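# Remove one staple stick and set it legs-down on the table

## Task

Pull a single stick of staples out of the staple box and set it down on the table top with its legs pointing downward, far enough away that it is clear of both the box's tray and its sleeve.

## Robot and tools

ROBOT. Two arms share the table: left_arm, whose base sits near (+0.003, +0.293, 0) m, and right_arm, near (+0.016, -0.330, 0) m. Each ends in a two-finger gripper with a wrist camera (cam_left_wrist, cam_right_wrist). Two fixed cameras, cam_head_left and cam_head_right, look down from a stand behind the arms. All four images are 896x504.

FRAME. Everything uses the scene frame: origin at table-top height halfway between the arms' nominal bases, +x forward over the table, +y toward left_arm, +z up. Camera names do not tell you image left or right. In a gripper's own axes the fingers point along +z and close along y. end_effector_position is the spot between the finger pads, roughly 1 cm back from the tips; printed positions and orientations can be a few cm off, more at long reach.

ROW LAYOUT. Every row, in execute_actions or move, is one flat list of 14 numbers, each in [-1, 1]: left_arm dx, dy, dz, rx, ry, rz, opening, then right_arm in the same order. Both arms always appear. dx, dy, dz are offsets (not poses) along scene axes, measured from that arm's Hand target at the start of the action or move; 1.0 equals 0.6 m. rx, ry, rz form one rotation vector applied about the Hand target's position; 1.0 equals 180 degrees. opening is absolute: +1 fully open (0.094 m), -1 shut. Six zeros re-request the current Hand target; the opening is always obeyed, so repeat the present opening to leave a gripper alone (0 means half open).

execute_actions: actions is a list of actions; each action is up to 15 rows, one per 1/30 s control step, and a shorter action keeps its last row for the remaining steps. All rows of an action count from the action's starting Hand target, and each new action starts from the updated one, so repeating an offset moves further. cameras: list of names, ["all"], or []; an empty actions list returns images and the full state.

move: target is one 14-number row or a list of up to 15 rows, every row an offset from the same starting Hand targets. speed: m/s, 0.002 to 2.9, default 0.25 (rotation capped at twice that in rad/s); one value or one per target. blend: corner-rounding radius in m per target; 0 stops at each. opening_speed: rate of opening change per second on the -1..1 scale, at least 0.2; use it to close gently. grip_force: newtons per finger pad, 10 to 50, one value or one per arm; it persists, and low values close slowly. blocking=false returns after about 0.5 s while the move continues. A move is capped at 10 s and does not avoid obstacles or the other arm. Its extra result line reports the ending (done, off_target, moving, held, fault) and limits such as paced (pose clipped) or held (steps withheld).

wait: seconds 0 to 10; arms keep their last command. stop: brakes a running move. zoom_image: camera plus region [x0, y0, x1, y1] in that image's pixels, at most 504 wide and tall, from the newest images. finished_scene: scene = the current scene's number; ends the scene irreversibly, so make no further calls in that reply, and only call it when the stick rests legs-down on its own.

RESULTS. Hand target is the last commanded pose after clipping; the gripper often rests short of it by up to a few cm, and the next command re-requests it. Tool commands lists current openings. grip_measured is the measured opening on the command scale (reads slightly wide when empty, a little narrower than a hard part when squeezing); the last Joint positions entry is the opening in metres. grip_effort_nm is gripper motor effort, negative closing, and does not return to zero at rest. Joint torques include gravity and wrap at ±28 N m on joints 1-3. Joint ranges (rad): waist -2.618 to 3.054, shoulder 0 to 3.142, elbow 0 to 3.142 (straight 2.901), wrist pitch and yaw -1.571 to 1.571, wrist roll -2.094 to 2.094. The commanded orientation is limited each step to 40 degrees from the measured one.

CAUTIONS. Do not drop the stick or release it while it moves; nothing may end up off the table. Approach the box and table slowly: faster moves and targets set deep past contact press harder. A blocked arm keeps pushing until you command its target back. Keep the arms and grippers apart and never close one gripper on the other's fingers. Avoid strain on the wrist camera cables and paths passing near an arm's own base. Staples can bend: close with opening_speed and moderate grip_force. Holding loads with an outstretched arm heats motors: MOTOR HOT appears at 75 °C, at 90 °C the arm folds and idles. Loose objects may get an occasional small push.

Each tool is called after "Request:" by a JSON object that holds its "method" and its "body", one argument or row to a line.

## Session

Request:
{"method": "execute_actions", "body": {
  "actions": []
}}

Request:
{"method": "zoom_image", "body": {
  "camera": "cam_head_right",
  "region": [330, 220, 630, 390]
}}

Scene clock: 0.00 s.
left_arm: end_effector_position=(+0.4184, +0.3064, +0.1069) grip_measured=+1.000 grip_effort_nm=n/a end_effector_quat_wxyz=(+0.590, -0.052, +0.805, +0.037) | right_arm: end_effector_position=(+0.4209, -0.3444, +0.0976) grip_measured=+1.000 grip_effort_nm=n/a end_effector_quat_wxyz=(+0.577, +0.020, +0.816, -0.032)
Joint positions: left_arm=[-0.034 1.587 0.434 0.842 -0.158 -0.054 0.094] | right_arm=[0.048 1.56 0.394 0.827 0.066 -0.007 0.094]
Joint velocities: within noise
Joint torques (N m): no reading
Motor temperatures (°C): left_arm=[38 38 43 36 33 35 34] | right_arm=[33 34 42 38 34 34 36]
Heat: left arm: 43 °C; right arm: 42 °C.
Hand target: left_arm +0.4192, +0.3073, +0.1097; +0.592, -0.053, +0.803, +0.040 | right_arm +0.4235, -0.3436, +0.1040; +0.585, +0.021, +0.811, -0.029
Tool commands: left_gripper/opening=+1.0 right_gripper/opening=+1.0
camera_calibration:
cam_left_wrist: T_world_to_cam=[[0.123047, -0.992389, -0.00476812, 0.254347], [-0.684904, -0.0814429, -0.724067, 0.426119], [0.718168, 0.09236, -0.689713, -0.165421], [0, 0, 0, 1]] pos_world=[0.379354, 0.302394, 0.195658]
cam_right_wrist: T_world_to_cam=[[-0.0597273, -0.998133, 0.012743, -0.319218], [-0.694516, 0.032383, -0.718748, 0.411539], [0.716993, -0.0517791, -0.695154, -0.169391], [0, 0, 0, 1]] pos_world=[0.388207, -0.34072, 0.182108]

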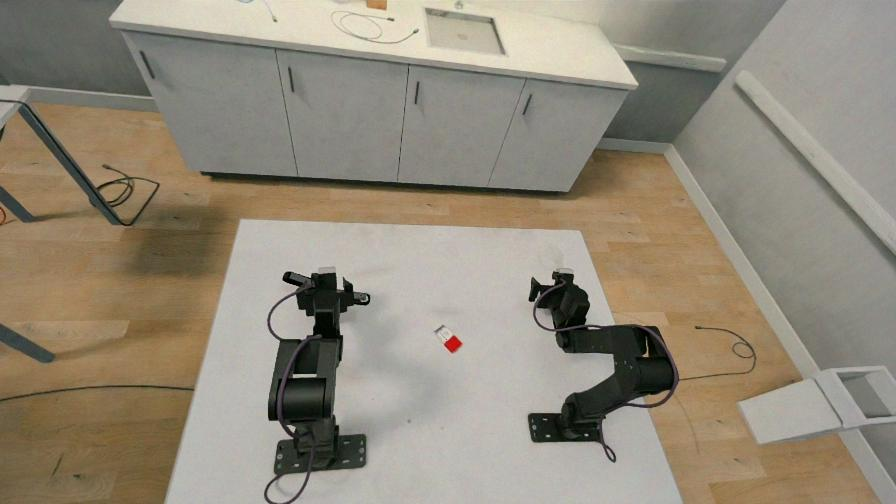

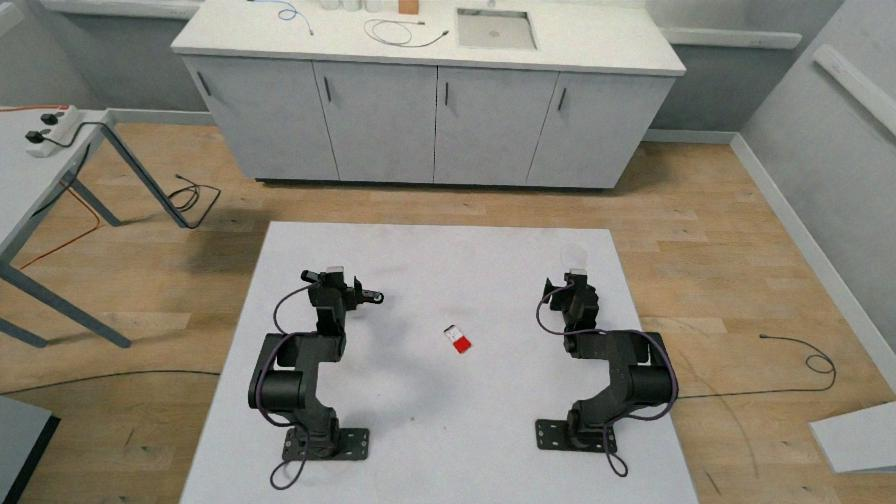

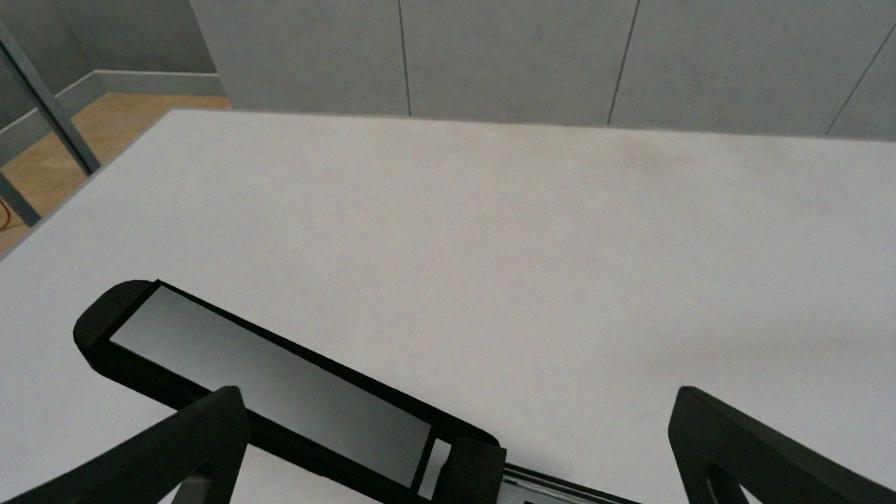

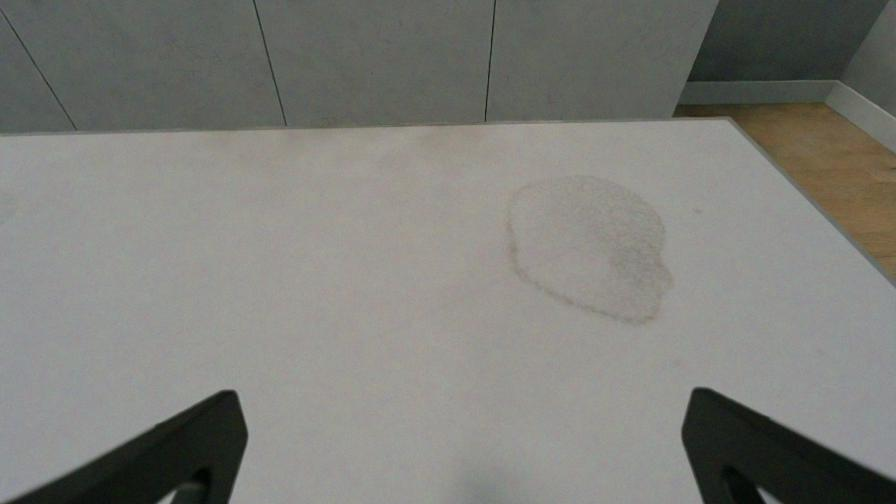

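Scaled by 1.680 from the camera's 896x504 image, which has a finer 1280x720 frame.

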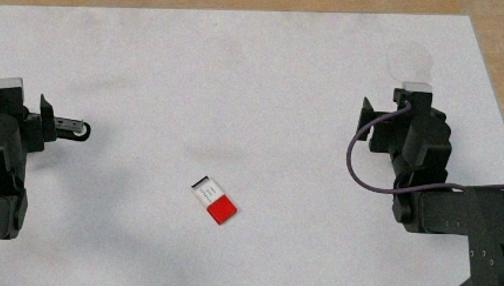

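Request:
{"method": "move", "body": {
  "target": [
    [0,0,0.13,0,0,0,1,-0.143,0.183,0.06,-0.015,0.058,0.078,1],
    [-0.282,-0.262,0.084,0.115,0.132,-0.531,1,-0.357,0.457,-0.023,-0.037,0.145,0.196,1]
  ],
  "speed": 0.35,
  "blend": [0.03,0],
  "cameras": ["cam_left_wrist","cam_right_wrist"]
}}

Scene clock: 5.50 s.
left_arm: end_effector_position=(+0.2491, +0.1530, +0.1550) grip_measured=+1.000 grip_effort_nm=-0.01 end_effector_quat_wxyz=(+0.270, +0.648, +0.661, -0.264) | right_arm: end_effector_position=(+0.2044, -0.0739, +0.0784) grip_measured=+1.000 grip_effort_nm=-0.02 end_effector_quat_wxyz=(+0.363, -0.276, +0.884, +0.100)
Joint positions: left_arm=[-0.056 1.45 1.104 -1.144 0.771 1.456 0.094] | right_arm=[1.209 1.228 0.557 -0.217 0.393 0.406 0.094]
Joint torques (N m): left_arm=[-0.38 -3.55 7.28 0.01 0.49 0.19] | right_arm=[0.4 -3.03 9.78 1.01 0.36 0.2]
Heat: left arm: 45 °C; right arm: 44 °C.
Hand target: left_arm +0.2501, +0.1502, +0.1602; +0.270, +0.655, +0.653, -0.270 | right_arm +0.2093, -0.0694, +0.0902; +0.371, -0.263, +0.885, +0.098
Off the commanded pose: left_arm 0.006 m, 1 deg | right_arm 0.014 m, 2 deg.
move: off_target (right_arm)
camera_calibration:
cam_left_wrist: T_world_to_cam=[[-0.999911, -0.0125425, -0.00461855, 0.253031], [-0.0104518, 0.949127, -0.314721, -0.0565831], [0.00833097, -0.314644, -0.949173, 0.28275], [0, 0, 0, 1]] pos_world=[0.250062, 0.145844, 0.25174]
cam_right_wrist: T_world_to_cam=[[0.562309, -0.826914, 0.00469801, -0.175811], [-0.777923, -0.530904, -0.336119, 0.183951], [0.280436, 0.185348, -0.941808, 0.112584], [0, 0, 0, 1]] pos_world=[0.210387, -0.0685869, 0.168688]
Images, in order (width x height): cam_left_wrist 896x504, cam_right_wrist 896x504.

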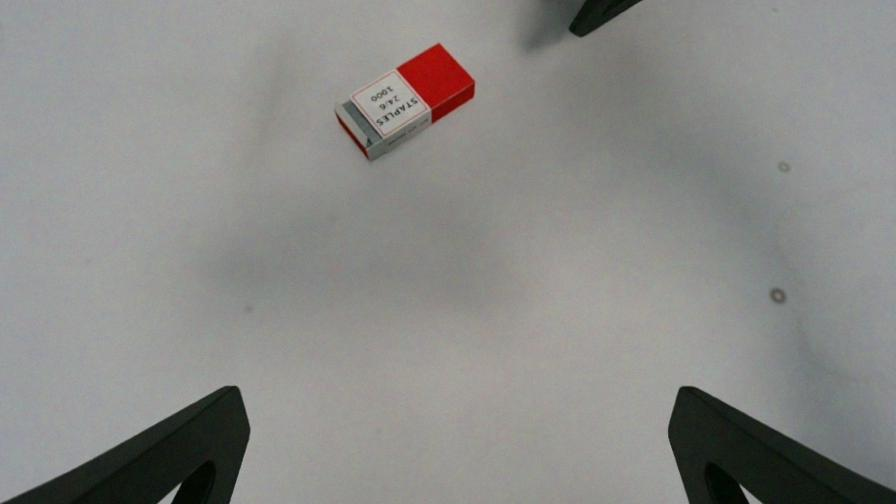

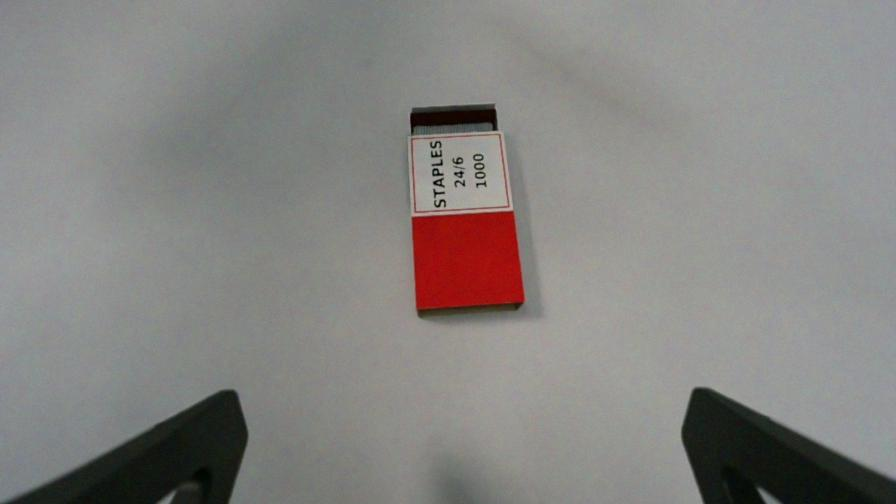

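Request:
{"method": "move", "body": {
  "target": [
    [0,0,0,0,0,0,0.3,0.088,0.057,-0.101,0,0,0.022,0.3],
    [0,0,0,0,0,0,0.3,0.088,0.057,-0.101,0,0,0.022,-0.36]
  ],
  "speed": 0.15,
  "grip_force": [30,30],
  "opening_speed": 0.6,
  "cameras": ["cam_left_wrist","cam_right_wrist"]
}}

Scene clock: 12.10 s.
left_arm: end_effector_position=(+0.2488, +0.1530, +0.1550) grip_measured=+0.302 grip_effort_nm=-0.13 end_effector_quat_wxyz=(+0.269, +0.649, +0.661, -0.265) | right_arm: end_effector_position=(+0.2506, -0.0497, +0.0175) grip_measured=-0.231 grip_effort_nm=-0.68 end_effector_quat_wxyz=(+0.346, -0.301, +0.884, +0.095)
Joint positions: left_arm=[-0.056 1.45 1.104 -1.146 0.771 1.457 0.061] | right_arm=[1.058 1.595 0.578 0.138 0.267 0.248 0.036]
Joint torques (N m): left_arm=[-0.39 -3.63 7.24 0.04 0.49 0.15] | right_arm=[-0.53 -4.59 7.82 1.72 0.05 -0.09]
Heat: left arm: 45 °C; right arm: 45 °C.
Hand target: left_arm +0.2501, +0.1502, +0.1602; +0.270, +0.655, +0.653, -0.270 | right_arm +0.2622, -0.0353, +0.0297; +0.368, -0.294, +0.875, +0.111
Off the commanded pose: left_arm 0.006 m, 1 deg | right_arm 0.022 m, 3 deg.
grip_force (N): 30, 30
move: off_target (right_arm); target 2's new opening was sent with right_arm's hand 0.022 m and 3 deg from that target
camera_calibration:
cam_left_wrist: T_world_to_cam=[[-0.999925, -0.0114636, -0.00424273, 0.252583], [-0.00954711, 0.949184, -0.314577, -0.0568553], [0.00763332, -0.314513, -0.949222, 0.282919], [0, 0, 0, 1]] pos_world=[0.249861, 0.145843, 0.25174]
cam_right_wrist: T_world_to_cam=[[0.598895, -0.800523, 0.0220736, -0.189612], [-0.760342, -0.577055, -0.298139, 0.204988], [0.251405, 0.161771, -0.954267, 0.0441752], [0, 0, 0, 1]] pos_world=[0.258313, -0.0406455, 0.107456]
Images, in order (width x height): cam_left_wrist 896x504, cam_right_wrist 896x504.

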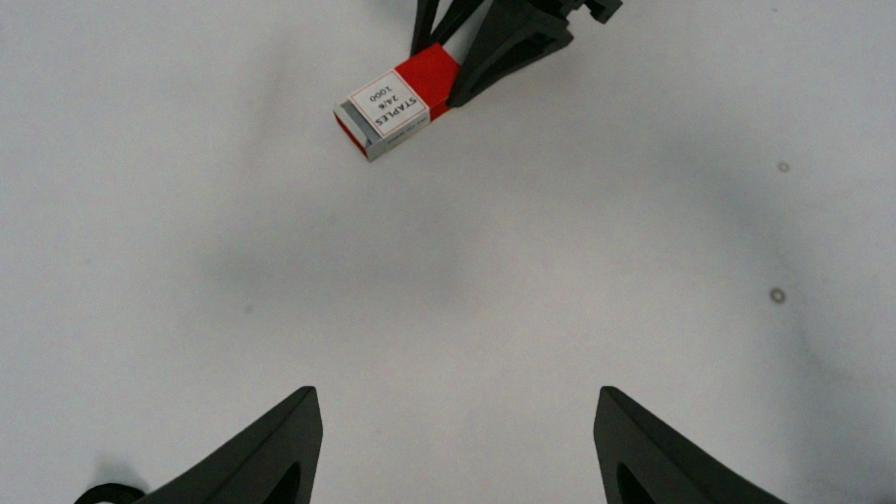

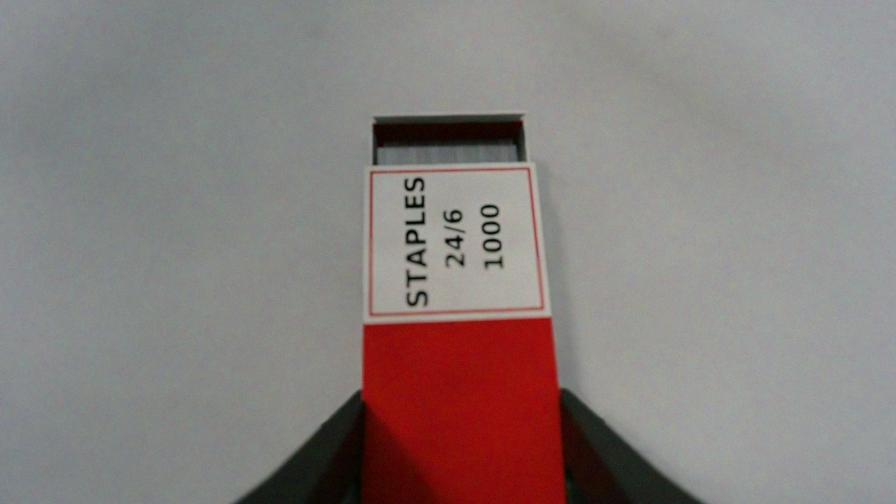

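Request:
{"method": "move", "body": {
  "target": [
    [0,0,0,0,0,0,0.3,0,0,0.05,0,0,0.02,-0.36],
    [0,0,0,0,0,0,0.3,0.001,0.009,0.05,0,0,0.289,-0.36],
    [0,0,0,0,0,0,0.3,0.001,0.009,0.006,0,0,0.289,-0.36]
  ],
  "speed": [0.15,0.35,0.08],
  "blend": [0.01,0.005,0],
  "cameras": ["cam_left_wrist","cam_right_wrist"]
}}

Scene clock: 15.57 s.
left_arm: end_effector_position=(+0.2488, +0.1530, +0.1550) grip_measured=+0.302 grip_effort_nm=-0.13 end_effector_quat_wxyz=(+0.269, +0.649, +0.661, -0.265) | right_arm: end_effector_position=(+0.2623, -0.0367, +0.0275) grip_measured=-0.232 grip_effort_nm=-0.68 end_effector_quat_wxyz=(-0.271, +0.642, -0.674, -0.245)
Joint positions: left_arm=[-0.056 1.45 1.104 -1.146 0.771 1.457 0.061] | right_arm=[0.678 1.725 0.801 -0.111 -0.549 -0.748 0.036]
Joint torques (N m): left_arm=[-0.4 -3.51 7.12 0.03 0.51 0.2] | right_arm=[-0.39 -6.11 6.19 1.22 -0.73 -0.14]
Heat: left arm: 46 °C; right arm: 45 °C.
Hand target: left_arm +0.2501, +0.1502, +0.1602; +0.270, +0.655, +0.653, -0.270 | right_arm +0.2627, -0.0298, +0.0332; -0.281, +0.648, -0.658, -0.261
Off the commanded pose: left_arm 0.006 m, 1 deg | right_arm 0.009 m, 3 deg.
grip_force (N): 30, 30
move: off_target (right_arm)
camera_calibration:
cam_left_wrist: T_world_to_cam=[[-0.999925, -0.0114636, -0.00424273, 0.252583], [-0.00954711, 0.949184, -0.314577, -0.0568553], [0.00763332, -0.314513, -0.949222, 0.282919], [0, 0, 0, 1]] pos_world=[0.249861, 0.145843, 0.25174]
cam_right_wrist: T_world_to_cam=[[0.998546, -0.0538998, -0.0000958327, -0.263177], [-0.0512273, -0.94848, -0.312667, 0.025143], [0.0167618, 0.312217, -0.949863, 0.115488], [0, 0, 0, 1]] pos_world=[0.262146, -0.026395, 0.117534]
Images, in order (width x height): cam_left_wrist 896x504, cam_right_wrist 896x504.

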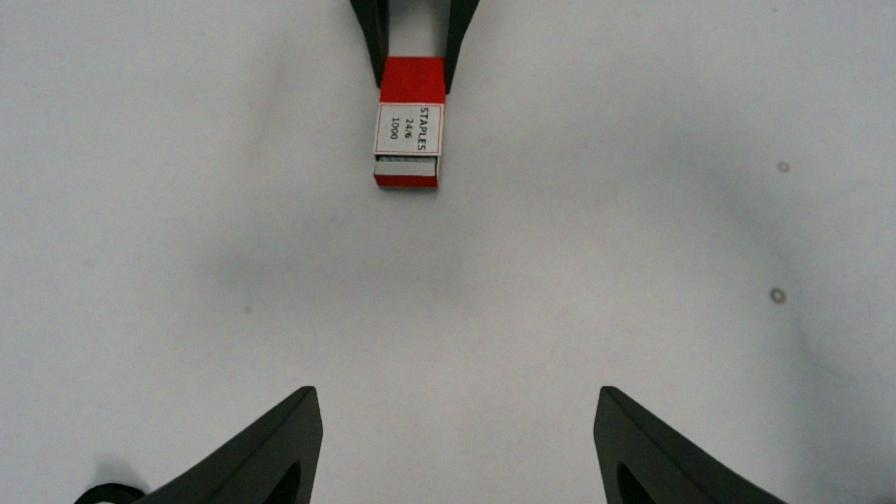

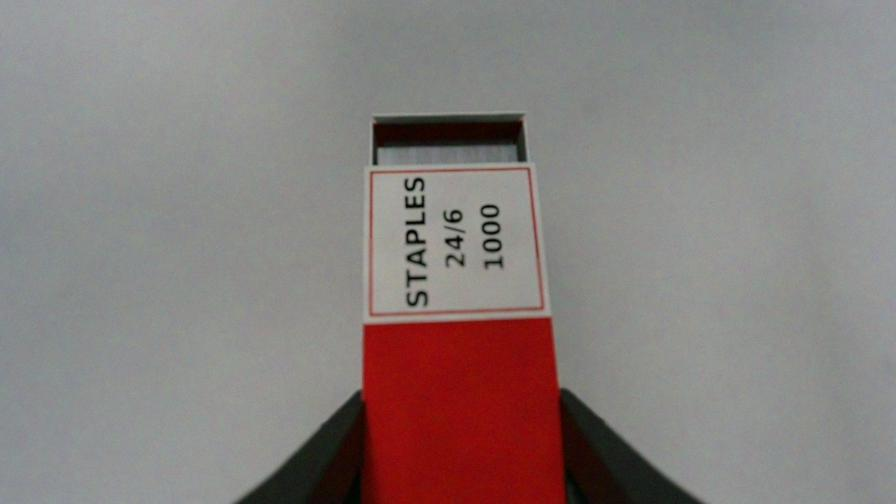

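Request:
{"method": "move", "body": {
  "target": [
    [0.044,-0.137,-0.174,0,0,0,0.3,0,0,0,0,0,0,-0.36],
    [0.044,-0.1957,-0.232,0,0,0,0.3,0,0,0,0,0,0,-0.36]
  ],
  "speed": [0.3,0.1],
  "blend": [0.01,0],
  "cameras": ["cam_left_wrist","cam_right_wrist"]
}}

Scene clock: 19.03 s.
left_arm: end_effector_position=(+0.2788, +0.0345, +0.0305) grip_measured=+0.302 grip_effort_nm=-0.13 end_effector_quat_wxyz=(+0.270, +0.654, +0.653, -0.269) | right_arm: end_effector_position=(+0.2623, -0.0367, +0.0275) grip_measured=-0.232 grip_effort_nm=-0.68 end_effector_quat_wxyz=(-0.271, +0.642, -0.674, -0.245)
Joint positions: left_arm=[-0.442 1.792 0.898 -0.27 0.688 0.976 0.061] | right_arm=[0.678 1.725 0.801 -0.111 -0.549 -0.748 0.036]
Joint torques (N m): left_arm=[-0.65 -5.71 2.76 1.33 0.3 -0.12] | right_arm=[-0.4 -5.93 6.16 1.22 -0.69 -0.13]
Heat: left arm: 46 °C; right arm: 44 °C.
Hand target: left_arm +0.2765, +0.0327, +0.0210; +0.269, +0.655, +0.653, -0.270 | right_arm +0.2627, -0.0298, +0.0332; -0.281, +0.648, -0.658, -0.261
Off the commanded pose: left_arm 0.010 m, 0 deg | right_arm 0.009 m, 3 deg.
grip_force (N): 30, 30
move: off_target (right_arm)
camera_calibration:
cam_left_wrist: T_world_to_cam=[[-0.999952, 0.00761321, -0.00608903, 0.280105], [0.00916992, 0.946556, -0.322409, 0.0117375], [0.00330904, -0.322449, -0.946581, 0.128623], [0, 0, 0, 1]] pos_world=[0.279559, 0.0282317, 0.127242]
cam_right_wrist: T_world_to_cam=[[0.998546, -0.0538998, -0.0000958327, -0.263177], [-0.0512273, -0.94848, -0.312667, 0.025143], [0.0167618, 0.312217, -0.949863, 0.115488], [0, 0, 0, 1]] pos_world=[0.262146, -0.026395, 0.117534]
Images, in order (width x height): cam_left_wrist 896x504, cam_right_wrist 896x504.

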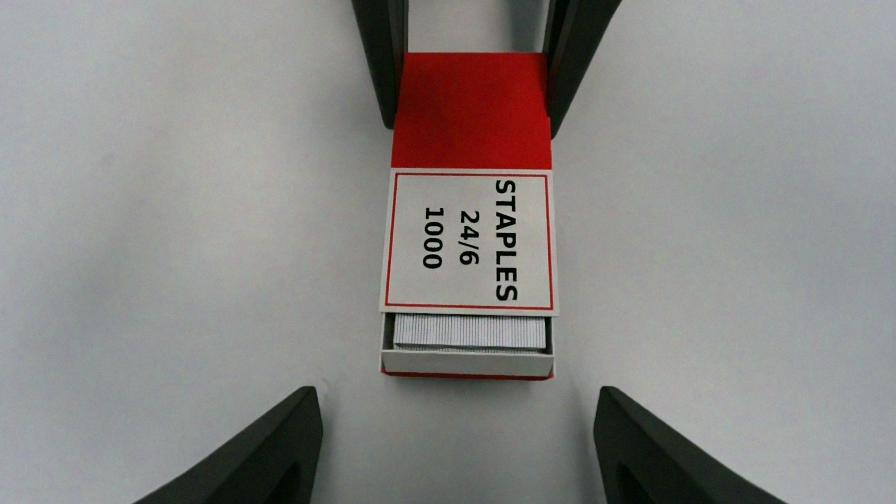

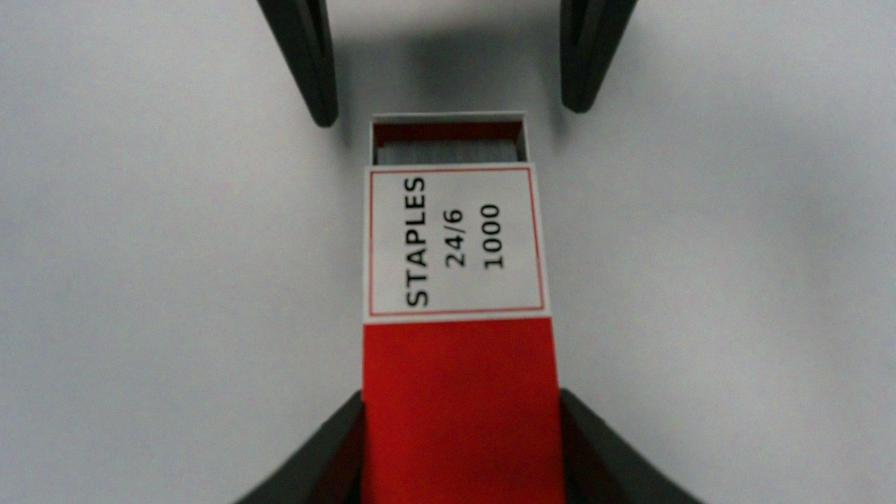

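Request:
{"method": "move", "body": {
  "target": [
    [-0.003,-0.009,-0.0145,0,0,0,0.3,0,0,0,0,0,0,-0.36],
    [-0.003,-0.009,-0.0145,0,0,0,-0.4,0,0,0,0,0,0,-0.36]
  ],
  "speed": 0.1,
  "opening_speed": 0.8,
  "cameras": ["cam_left_wrist","cam_right_wrist"]
}}

Scene clock: 23.47 s.
left_arm: end_effector_position=(+0.2759, +0.0296, +0.0211) grip_measured=-0.397 grip_effort_nm=-0.16 end_effector_quat_wxyz=(+0.268, +0.653, +0.655, -0.270) | right_arm: end_effector_position=(+0.2639, -0.0381, +0.0275) grip_measured=-0.232 grip_effort_nm=-0.68 end_effector_quat_wxyz=(-0.272, +0.640, -0.676, -0.244)
Joint positions: left_arm=[-0.461 1.814 0.879 -0.218 0.681 0.951 0.028] | right_arm=[0.672 1.725 0.801 -0.111 -0.549 -0.748 0.036]
Joint torques (N m): left_arm=[-0.62 -5.55 3.18 1.37 0.27 -0.08] | right_arm=[0.18 -5.93 6.16 1.21 -0.72 -0.14]
Heat: left arm: 45 °C; right arm: 44 °C.
Hand target: left_arm +0.2745, +0.0273, +0.0122; +0.269, +0.655, +0.653, -0.271 | right_arm +0.2627, -0.0299, +0.0332; -0.281, +0.648, -0.658, -0.261
Off the commanded pose: left_arm 0.009 m, 0 deg | right_arm 0.010 m, 3 deg.
grip_force (N): 30, 30
move: off_target (right_arm)
camera_calibration:
cam_left_wrist: T_world_to_cam=[[-0.999981, 0.00582864, -0.00176104, 0.277125], [0.00608546, 0.947032, -0.321081, 0.0142423], [-0.000203703, -0.321086, -0.94705, 0.119084], [0, 0, 0, 1]] pos_world=[0.277058, 0.023133, 0.117839]
cam_right_wrist: T_world_to_cam=[[0.998223, -0.0595894, -0.0000561943, -0.265037], [-0.0566176, -0.948145, -0.312753, 0.0253333], [0.0185835, 0.312201, -0.949834, 0.115416], [0, 0, 0, 1]] pos_world=[0.263856, -0.0278068, 0.117535]
Images, in order (width x height): cam_left_wrist 896x504, cam_right_wrist 896x504.

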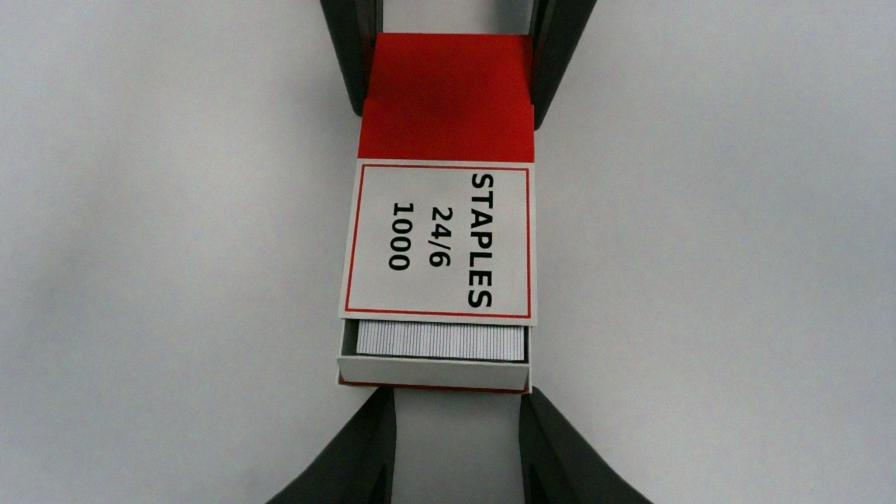

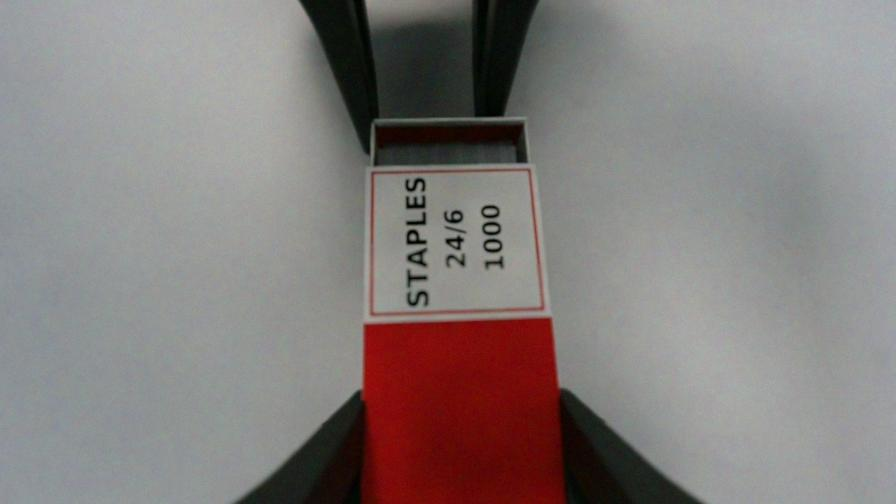

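Request:
{"method": "move", "body": {
  "target": [
    [0,0.003,0.003,0,0,0,0.2,0,0,0,0,0,0,-0.36],
    [0.0055,-0.011,0.0,0,0,0,0.2,0,0,0,0,0,0,-0.36]
  ],
  "speed": 0.1,
  "cameras": ["cam_left_wrist","cam_right_wrist"]
}}

Scene clock: 26.30 s.
left_arm: end_effector_position=(+0.2747, +0.0256, +0.0189) grip_measured=+0.198 grip_effort_nm=0.12 end_effector_quat_wxyz=(+0.269, +0.656, +0.651, -0.271) | right_arm: end_effector_position=(+0.2637, -0.0380, +0.0276) grip_measured=-0.232 grip_effort_nm=-0.68 end_effector_quat_wxyz=(-0.272, +0.641, -0.675, -0.244)
Joint positions: left_arm=[-0.473 1.824 0.879 -0.202 0.679 0.948 0.056] | right_arm=[0.672 1.725 0.801 -0.111 -0.551 -0.75 0.036]
Joint torques (N m): left_arm=[-0.7 -5.14 4.55 1.27 0.29 -0.15] | right_arm=[0.18 -6.09 6.16 1.2 -0.71 -0.16]
Heat: left arm: 45 °C; right arm: 44 °C.
Hand target: left_arm +0.2779, +0.0208, +0.0123; +0.269, +0.655, +0.653, -0.270 | right_arm +0.2627, -0.0299, +0.0332; -0.281, +0.648, -0.658, -0.261
Off the commanded pose: left_arm 0.009 m, 0 deg | right_arm 0.010 m, 3 deg.
grip_force (N): 30, 30
move: off_target (right_arm)
camera_calibration:
cam_left_wrist: T_world_to_cam=[[-0.999877, 0.0148673, -0.00499363, 0.275713], [0.0156834, 0.94654, -0.322204, 0.0146447], [-0.0000636396, -0.322242, -0.946657, 0.115719], [0, 0, 0, 1]] pos_world=[0.275457, 0.0193284, 0.115641]
cam_right_wrist: T_world_to_cam=[[0.998334, -0.0576911, 0.000191723, -0.264841], [-0.0547202, -0.947964, -0.313639, 0.0250021], [0.0182759, 0.313106, -0.949542, 0.115681], [0, 0, 0, 1]] pos_world=[0.263654, -0.0277983, 0.117737]
Images, in order (width x height): cam_left_wrist 896x504, cam_right_wrist 896x504.

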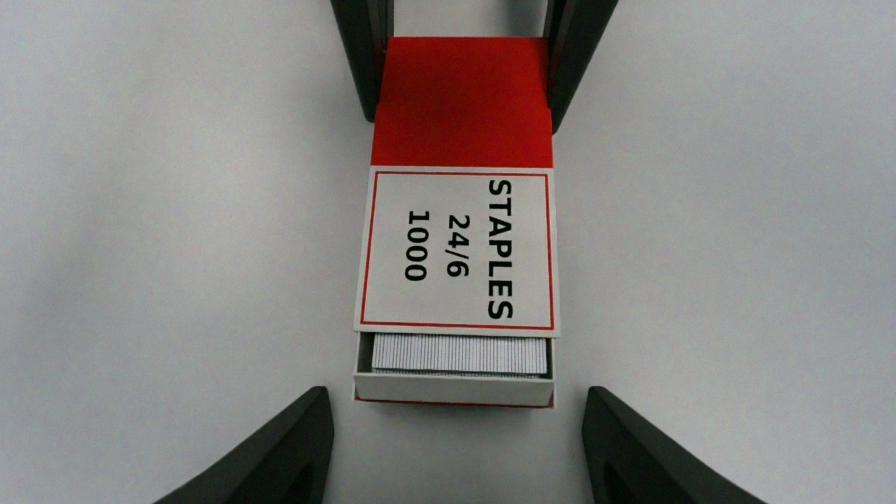

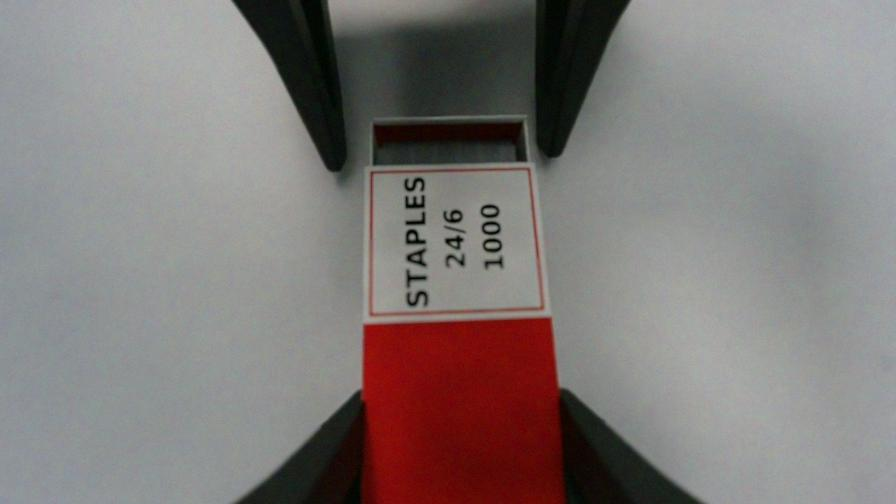

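Request:
{"method": "move", "body": {
  "target": [
    [0.003,0,0,0,0,0,-0.4,0,0,0,0,0,0,-0.36]
  ],
  "speed": 0.1,
  "opening_speed": 0.6,
  "cameras": ["cam_left_wrist","cam_right_wrist"]
}}

Scene clock: 28.47 s.
left_arm: end_effector_position=(+0.2774, +0.0243, +0.0186) grip_measured=-0.242 grip_effort_nm=-0.67 end_effector_quat_wxyz=(+0.274, +0.655, +0.650, -0.269) | right_arm: end_effector_position=(+0.2637, -0.0380, +0.0276) grip_measured=-0.232 grip_effort_nm=-0.68 end_effector_quat_wxyz=(-0.272, +0.641, -0.675, -0.244)
Joint positions: left_arm=[-0.473 1.829 0.879 -0.184 0.679 0.944 0.036] | right_arm=[0.672 1.725 0.801 -0.111 -0.551 -0.75 0.036]
Joint torques (N m): left_arm=[-0.57 -5.04 5.39 1.1 0.26 -0.13] | right_arm=[0.09 -6.05 6.27 1.22 -0.69 -0.13]
Heat: left arm: 45 °C; right arm: 44 °C.
Hand target: left_arm +0.2797, +0.0208, +0.0122; +0.269, +0.655, +0.653, -0.271 | right_arm +0.2627, -0.0299, +0.0332; -0.281, +0.648, -0.658, -0.261
Off the commanded pose: left_arm 0.008 m, 1 deg | right_arm 0.010 m, 3 deg.
grip_force (N): 30, 30
move: off_target (right_arm)
camera_calibration:
cam_left_wrist: T_world_to_cam=[[-0.999842, 0.0115671, -0.013475, 0.278558], [0.0153457, 0.944635, -0.327765, 0.0160824], [0.00893765, -0.32792, -0.944663, 0.112655], [0, 0, 0, 1]] pos_world=[0.277261, 0.0185278, 0.115446]
cam_right_wrist: T_world_to_cam=[[0.998334, -0.0576911, 0.000191723, -0.264841], [-0.0547202, -0.947964, -0.313639, 0.0250021], [0.0182759, 0.313106, -0.949542, 0.115681], [0, 0, 0, 1]] pos_world=[0.263654, -0.0277983, 0.117737]
Images, in order (width x height): cam_left_wrist 896x504, cam_right_wrist 896x504.

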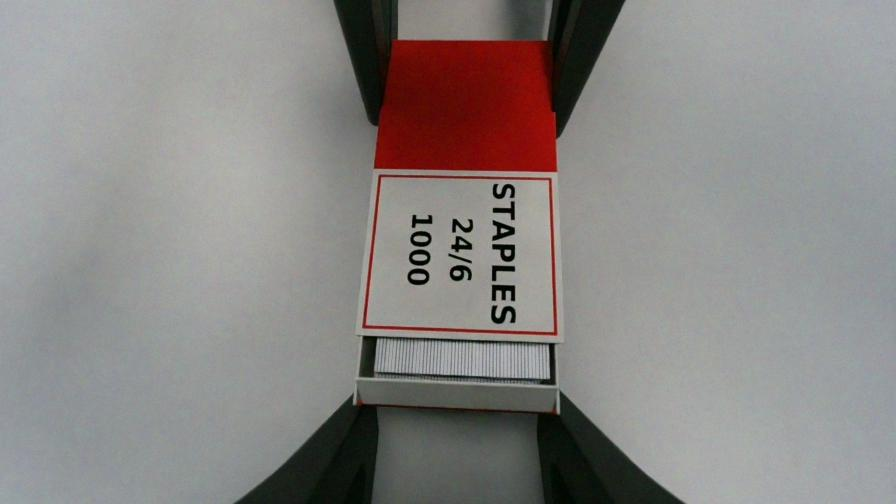

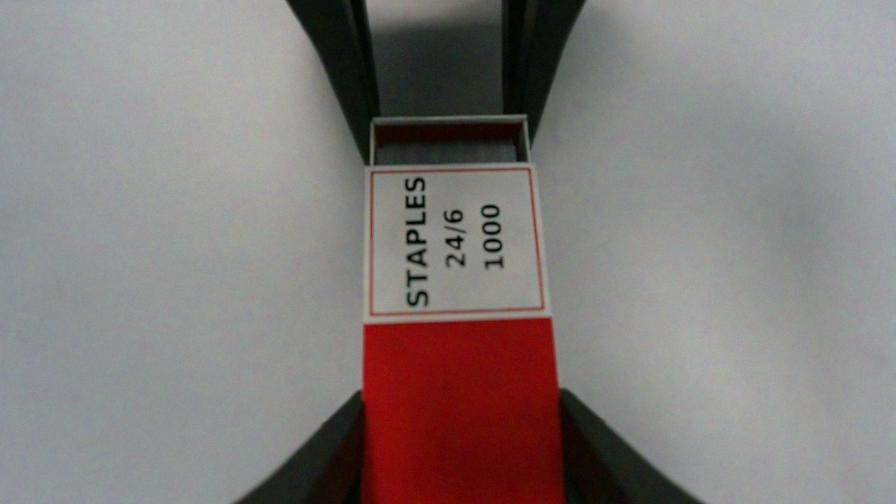

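Request:
{"method": "move", "body": {
  "target": [0,0.075,0.003,0,0,0,-0.4,0,-0.028,0,0,0,0,-0.25],
  "speed": 0.06,
  "grip_force": [30,10],
  "cameras": ["cam_left_wrist","cam_right_wrist"]
}}

Scene clock: 31.10 s.
left_arm: end_effector_position=(+0.2870, +0.0442, +0.0251) grip_measured=-0.243 grip_effort_nm=-0.67 end_effector_quat_wxyz=(+0.299, +0.655, +0.633, -0.286) | right_arm: end_effector_position=(+0.2718, -0.0363, +0.0356) grip_measured=-0.221 grip_effort_nm=-0.32 end_effector_quat_wxyz=(-0.294, +0.638, -0.663, -0.256)
Joint positions: left_arm=[-0.377 1.829 0.873 -0.205 0.771 1.054 0.036] | right_arm=[0.646 1.725 0.801 -0.072 -0.594 -0.763 0.037]
Joint torques (N m): left_arm=[2.76 -8.59 2.61 0.19 0.05 0.38] | right_arm=[-1.73 -7.99 3.97 0.71 -0.54 -0.49]
Heat: left arm: 45 °C; right arm: 44 °C.
Hand target: left_arm +0.2797, +0.0657, +0.0140; +0.269, +0.655, +0.652, -0.271 | right_arm +0.2627, -0.0466, +0.0332; -0.281, +0.648, -0.658, -0.261
Off the commanded pose: left_arm 0.025 m, 4 deg | right_arm 0.014 m, 2 deg.
grip_force (N): 30, 10
move: off_target (left_arm, right_arm)
camera_calibration:
cam_left_wrist: T_world_to_cam=[[-0.998999, 0.0277651, -0.0350596, 0.287718], [0.0391898, 0.921174, -0.387172, -0.00508075], [0.0215461, -0.388159, -0.921341, 0.123676], [0, 0, 0, 1]] pos_world=[0.284964, 0.0446975, 0.122068]
cam_right_wrist: T_world_to_cam=[[0.998508, -0.0516133, 0.0178413, -0.273272], [-0.0416485, -0.931044, -0.362523, 0.028317], [0.035322, 0.361239, -0.931804, 0.119047], [0, 0, 0, 1]] pos_world=[0.269839, -0.0307445, 0.12607]
Images, in order (width x height): cam_left_wrist 896x504, cam_right_wrist 896x504.

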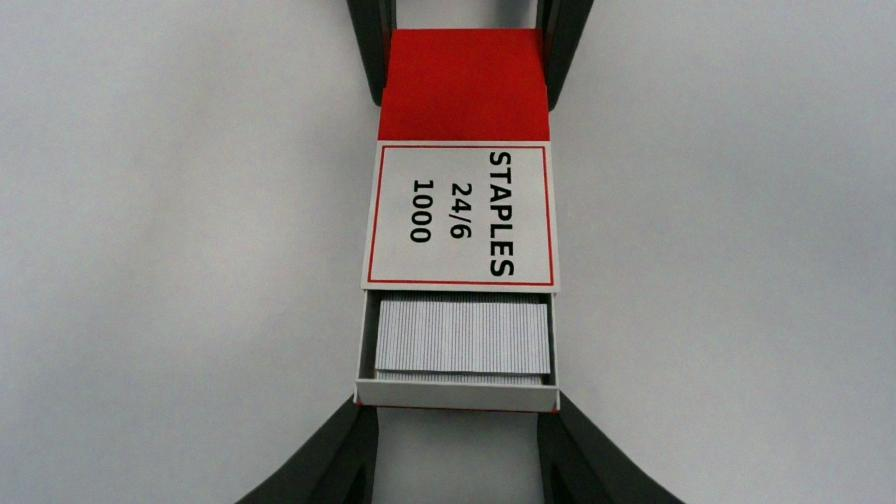

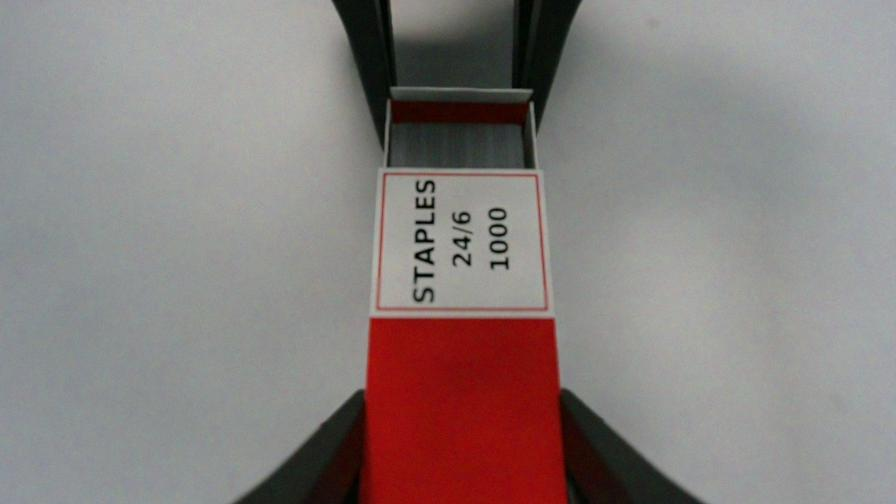

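Request:
{"method": "move", "body": {
  "target": [0,0.05,-0.003,0,0,0,-0.4,0,-0.01,-0.004,0,0,0,-0.25],
  "speed": 0.05,
  "cameras": ["cam_left_wrist","cam_right_wrist"]
}}

Scene clock: 32.93 s.
left_arm: end_effector_position=(+0.2865, +0.0698, +0.0252) grip_measured=-0.243 grip_effort_nm=-0.67 end_effector_quat_wxyz=(+0.304, +0.655, +0.626, -0.294) | right_arm: end_effector_position=(+0.2703, -0.0349, +0.0389) grip_measured=-0.221 grip_effort_nm=-0.32 end_effector_quat_wxyz=(-0.299, +0.643, -0.653, -0.267)
Joint positions: left_arm=[-0.288 1.822 0.859 -0.28 0.826 1.177 0.036] | right_arm=[0.638 1.725 0.801 -0.069 -0.627 -0.782 0.037]
Joint torques (N m): left_arm=[3.38 -8.59 2.14 0.01 -0.21 0.39] | right_arm=[-2.54 -8.03 2.96 0.73 -0.27 -0.52]
Heat: left arm: 45 °C; right arm: 44 °C.
Hand target: left_arm +0.2797, +0.0958, +0.0122; +0.269, +0.655, +0.653, -0.270 | right_arm +0.2627, -0.0526, +0.0308; -0.281, +0.648, -0.658, -0.261
Off the commanded pose: left_arm 0.030 m, 6 deg | right_arm 0.021 m, 2 deg.
grip_force (N): 30, 10
move: off_target (left_arm, right_arm)
camera_calibration:
cam_left_wrist: T_world_to_cam=[[-0.99869, 0.0374322, -0.0348868, 0.285742], [0.0484047, 0.912174, -0.406934, -0.0300866], [0.0165904, -0.40809, -0.912791, 0.136336], [0, 0, 0, 1]] pos_world=[0.284562, 0.0723856, 0.122172]
cam_right_wrist: T_world_to_cam=[[0.999431, -0.02903, 0.017183, -0.271185], [-0.0201791, -0.922656, -0.385097, 0.0261501], [0.0270334, 0.384531, -0.922716, 0.124402], [0, 0, 0, 1]] pos_world=[0.268196, -0.0315813, 0.129518]
Images, in order (width x height): cam_left_wrist 896x504, cam_right_wrist 896x504.

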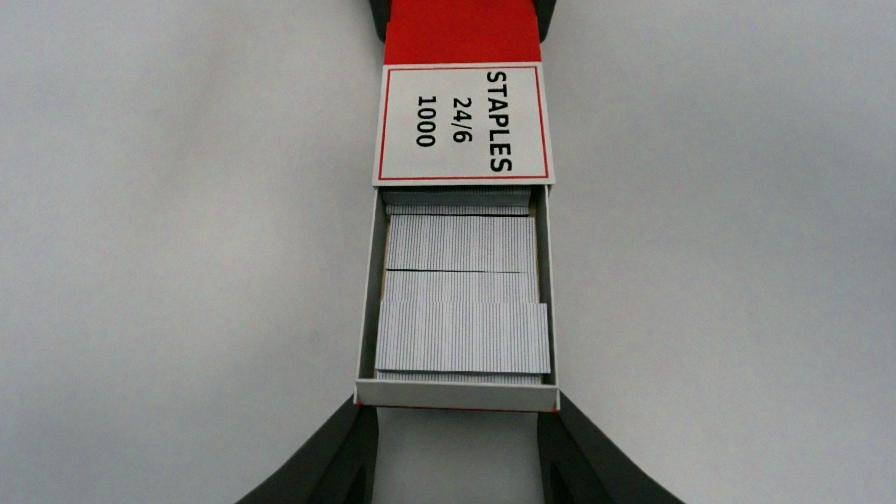

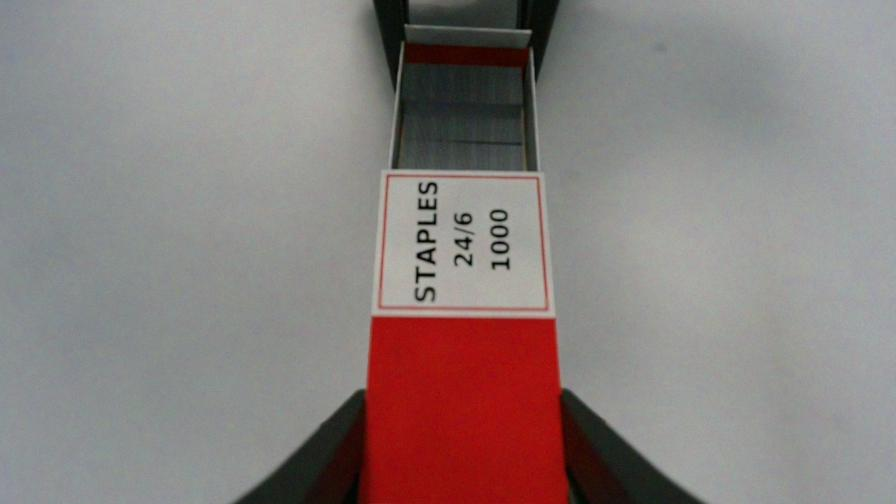

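Request:
{"method": "move", "body": {
  "target": [
    [0,-0.04,0.0,0,0,0,-0.4,0,0.022,0.002,0,0,0,-0.25],
    [0,-0.04,0.0,0,0,0,0.1,0,0.022,0.002,0,0,0,0.1],
    [0,0.05,0.1,0,0,0,0.1,0,-0.08,0.1,0,0,0,0.1],
    [0,0.06,0.17,0,0,0,0.1,0,-0.2,0.2,0,0,0,0.1]
  ],
  "speed": [0.08,0.1,0.12,0.3],
  "blend": [0,0,0.02,0],
  "grip_force": [30,30],
  "opening_speed": 0.6,
  "cameras": ["cam_left_wrist","cam_right_wrist"]
}}

Request:
{"method": "zoom_image", "body": {
  "camera": "cam_left_wrist",
  "region": [340, 50, 520, 260]
}}

Scene clock: 39.10 s.
left_arm: end_effector_position=(+0.2771, +0.1331, +0.0994) grip_measured=+0.098 grip_effort_nm=0.12 end_effector_quat_wxyz=(+0.253, +0.650, +0.664, -0.270) | right_arm: end_effector_position=(+0.2567, -0.1790, +0.1347) grip_measured=+0.099 grip_effort_nm=0.06 end_effector_quat_wxyz=(-0.260, +0.646, -0.673, -0.249)
Joint positions: left_arm=[-0.128 1.623 1.052 -0.894 0.751 1.375 0.052] | right_arm=[0.178 1.412 1.007 -1.019 -0.724 -1.352 0.052]
Joint torques (N m): left_arm=[0.51 -7.34 6.91 0.06 0.67 0.15] | right_arm=[-0.38 -4.04 9.46 0.31 -0.9 -0.18]
Heat: left arm: 45 °C; right arm: 44 °C.
Hand target: left_arm +0.2797, +0.1317, +0.1143; +0.269, +0.655, +0.653, -0.271 | right_arm +0.2627, -0.1726, +0.1509; -0.282, +0.648, -0.658, -0.261
Off the commanded pose: left_arm 0.015 m, 2 deg | right_arm 0.018 m, 3 deg.
grip_force (N): 30, 30
move: off_target (left_arm, right_arm); target 2's new opening was sent with left_arm's hand 0.009 m and 3 deg from that target
camera_calibration:
cam_left_wrist: T_world_to_cam=[[-0.999701, -0.00151248, 0.0244236, 0.27617], [-0.00872293, 0.954547, -0.297933, -0.0578056], [-0.0228628, -0.298057, -0.954274, 0.230323], [0, 0, 0, 1]] pos_world=[0.280849, 0.124245, 0.195824]
cam_right_wrist: T_world_to_cam=[[0.99899, -0.0413039, -0.0176768, -0.260834], [-0.0447148, -0.952306, -0.301849, -0.0803574], [-0.00436614, 0.302335, -0.953192, 0.265997], [0, 0, 0, 1]] pos_world=[0.258139, -0.167719, 0.22468]
Images, in order (width x height): cam_left_wrist 896x504, cam_right_wrist 896x504.

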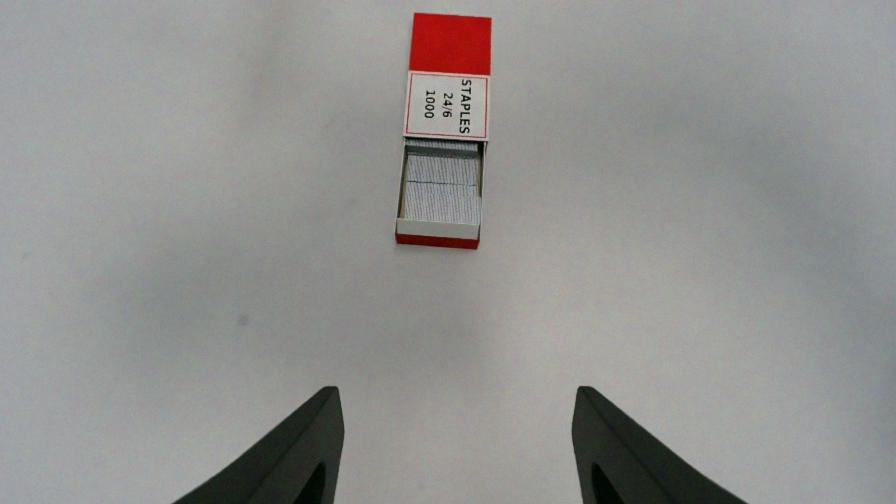

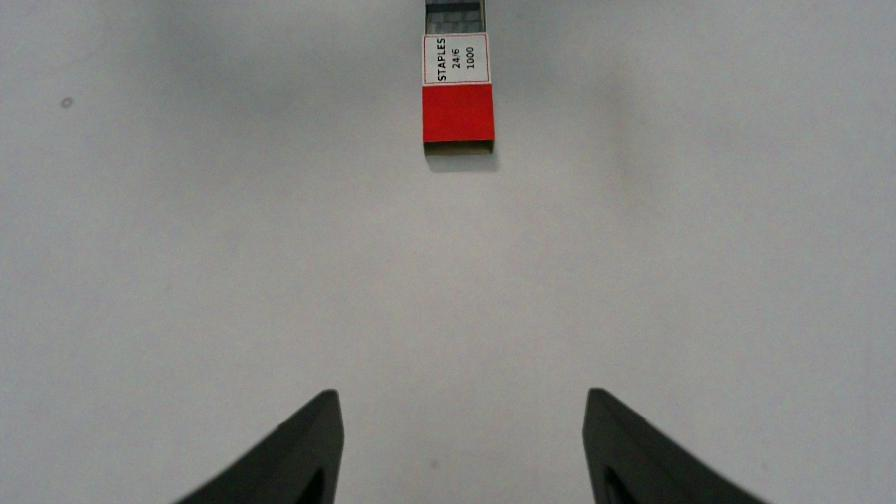

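Scaled by 2.400 from the camera's 896x504 image, which has a finer 1280x720 frame.

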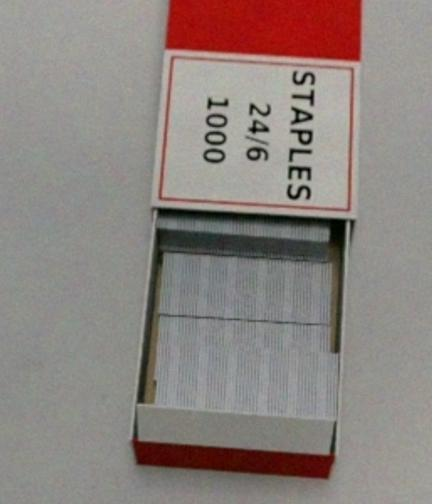

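Request:
{"method": "move", "body": {
  "target": [0.015,-0.14,-0.055,0.161,0.160,0.481,-0.5,0,0,0,0,0,0,0.1],
  "speed": 0.35,
  "cameras": ["cam_left_wrist"]
}}

Request:
{"method": "zoom_image", "body": {
  "camera": "cam_left_wrist",
  "region": [280, 150, 700, 450]
}}

Scene clock: 43.43 s.
left_arm: end_effector_position=(+0.2860, +0.0474, +0.0822) grip_measured=-0.498 grip_effort_nm=-0.13 end_effector_quat_wxyz=(+0.069, +0.008, +0.997, -0.017) | right_arm: end_effector_position=(+0.2567, -0.1790, +0.1347) grip_measured=+0.099 grip_effort_nm=0.06 end_effector_quat_wxyz=(-0.260, +0.646, -0.673, -0.249)
Joint positions: left_arm=[-0.745 1.859 1.455 -1.041 -0.069 -0.73 0.024] | right_arm=[0.178 1.412 1.007 -1.019 -0.724 -1.352 0.052]
Joint torques (N m): left_arm=[-0.57 -6.64 7.57 0.15 -0.21 -0.2] | right_arm=[-0.49 -3.95 9.5 0.3 -0.94 -0.16]
Heat: left arm: 46 °C; right arm: 45 °C.
Hand target: left_arm +0.2887, +0.0477, +0.0813; +0.070, +0.002, +0.998, +0.000 | right_arm +0.2627, -0.1726, +0.1509; -0.282, +0.648, -0.658, -0.261
Off the commanded pose: left_arm 0.003 m, 2 deg | right_arm 0.018 m, 3 deg.
grip_force (N): 30, 30
move: off_target (right_arm)
camera_calibration:
cam_left_wrist: T_world_to_cam=[[-0.0270488, -0.999107, 0.0324532, 0.0537904], [-0.950282, 0.0357746, 0.30933, 0.281808], [-0.310215, -0.0224726, -0.950401, 0.257486], [0, 0, 0, 1]] pos_world=[0.349128, 0.0494473, 0.155798]
Images, in order (width x height): cam_left_wrist 896x504.

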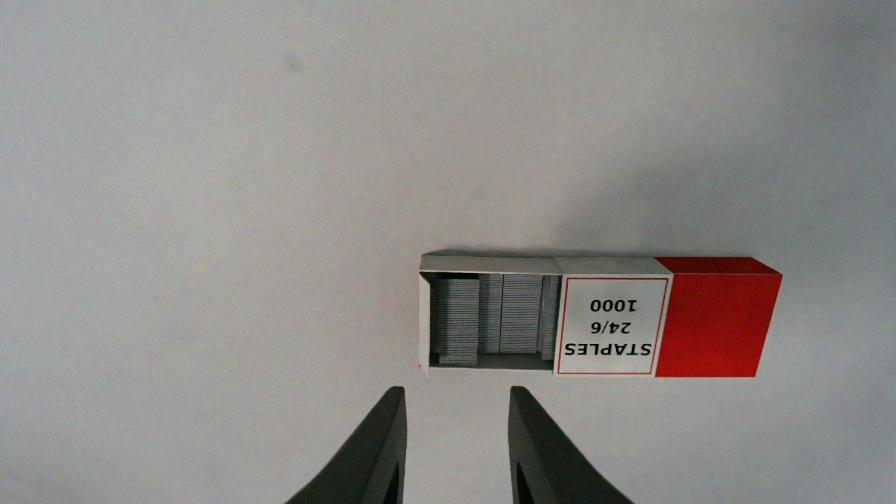

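Scaled by 1.200 from the camera's 896x504 image, which has a finer 1280x720 frame.

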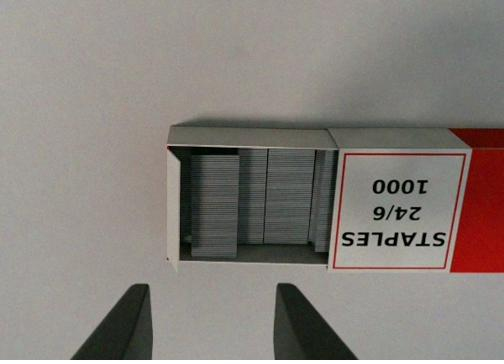

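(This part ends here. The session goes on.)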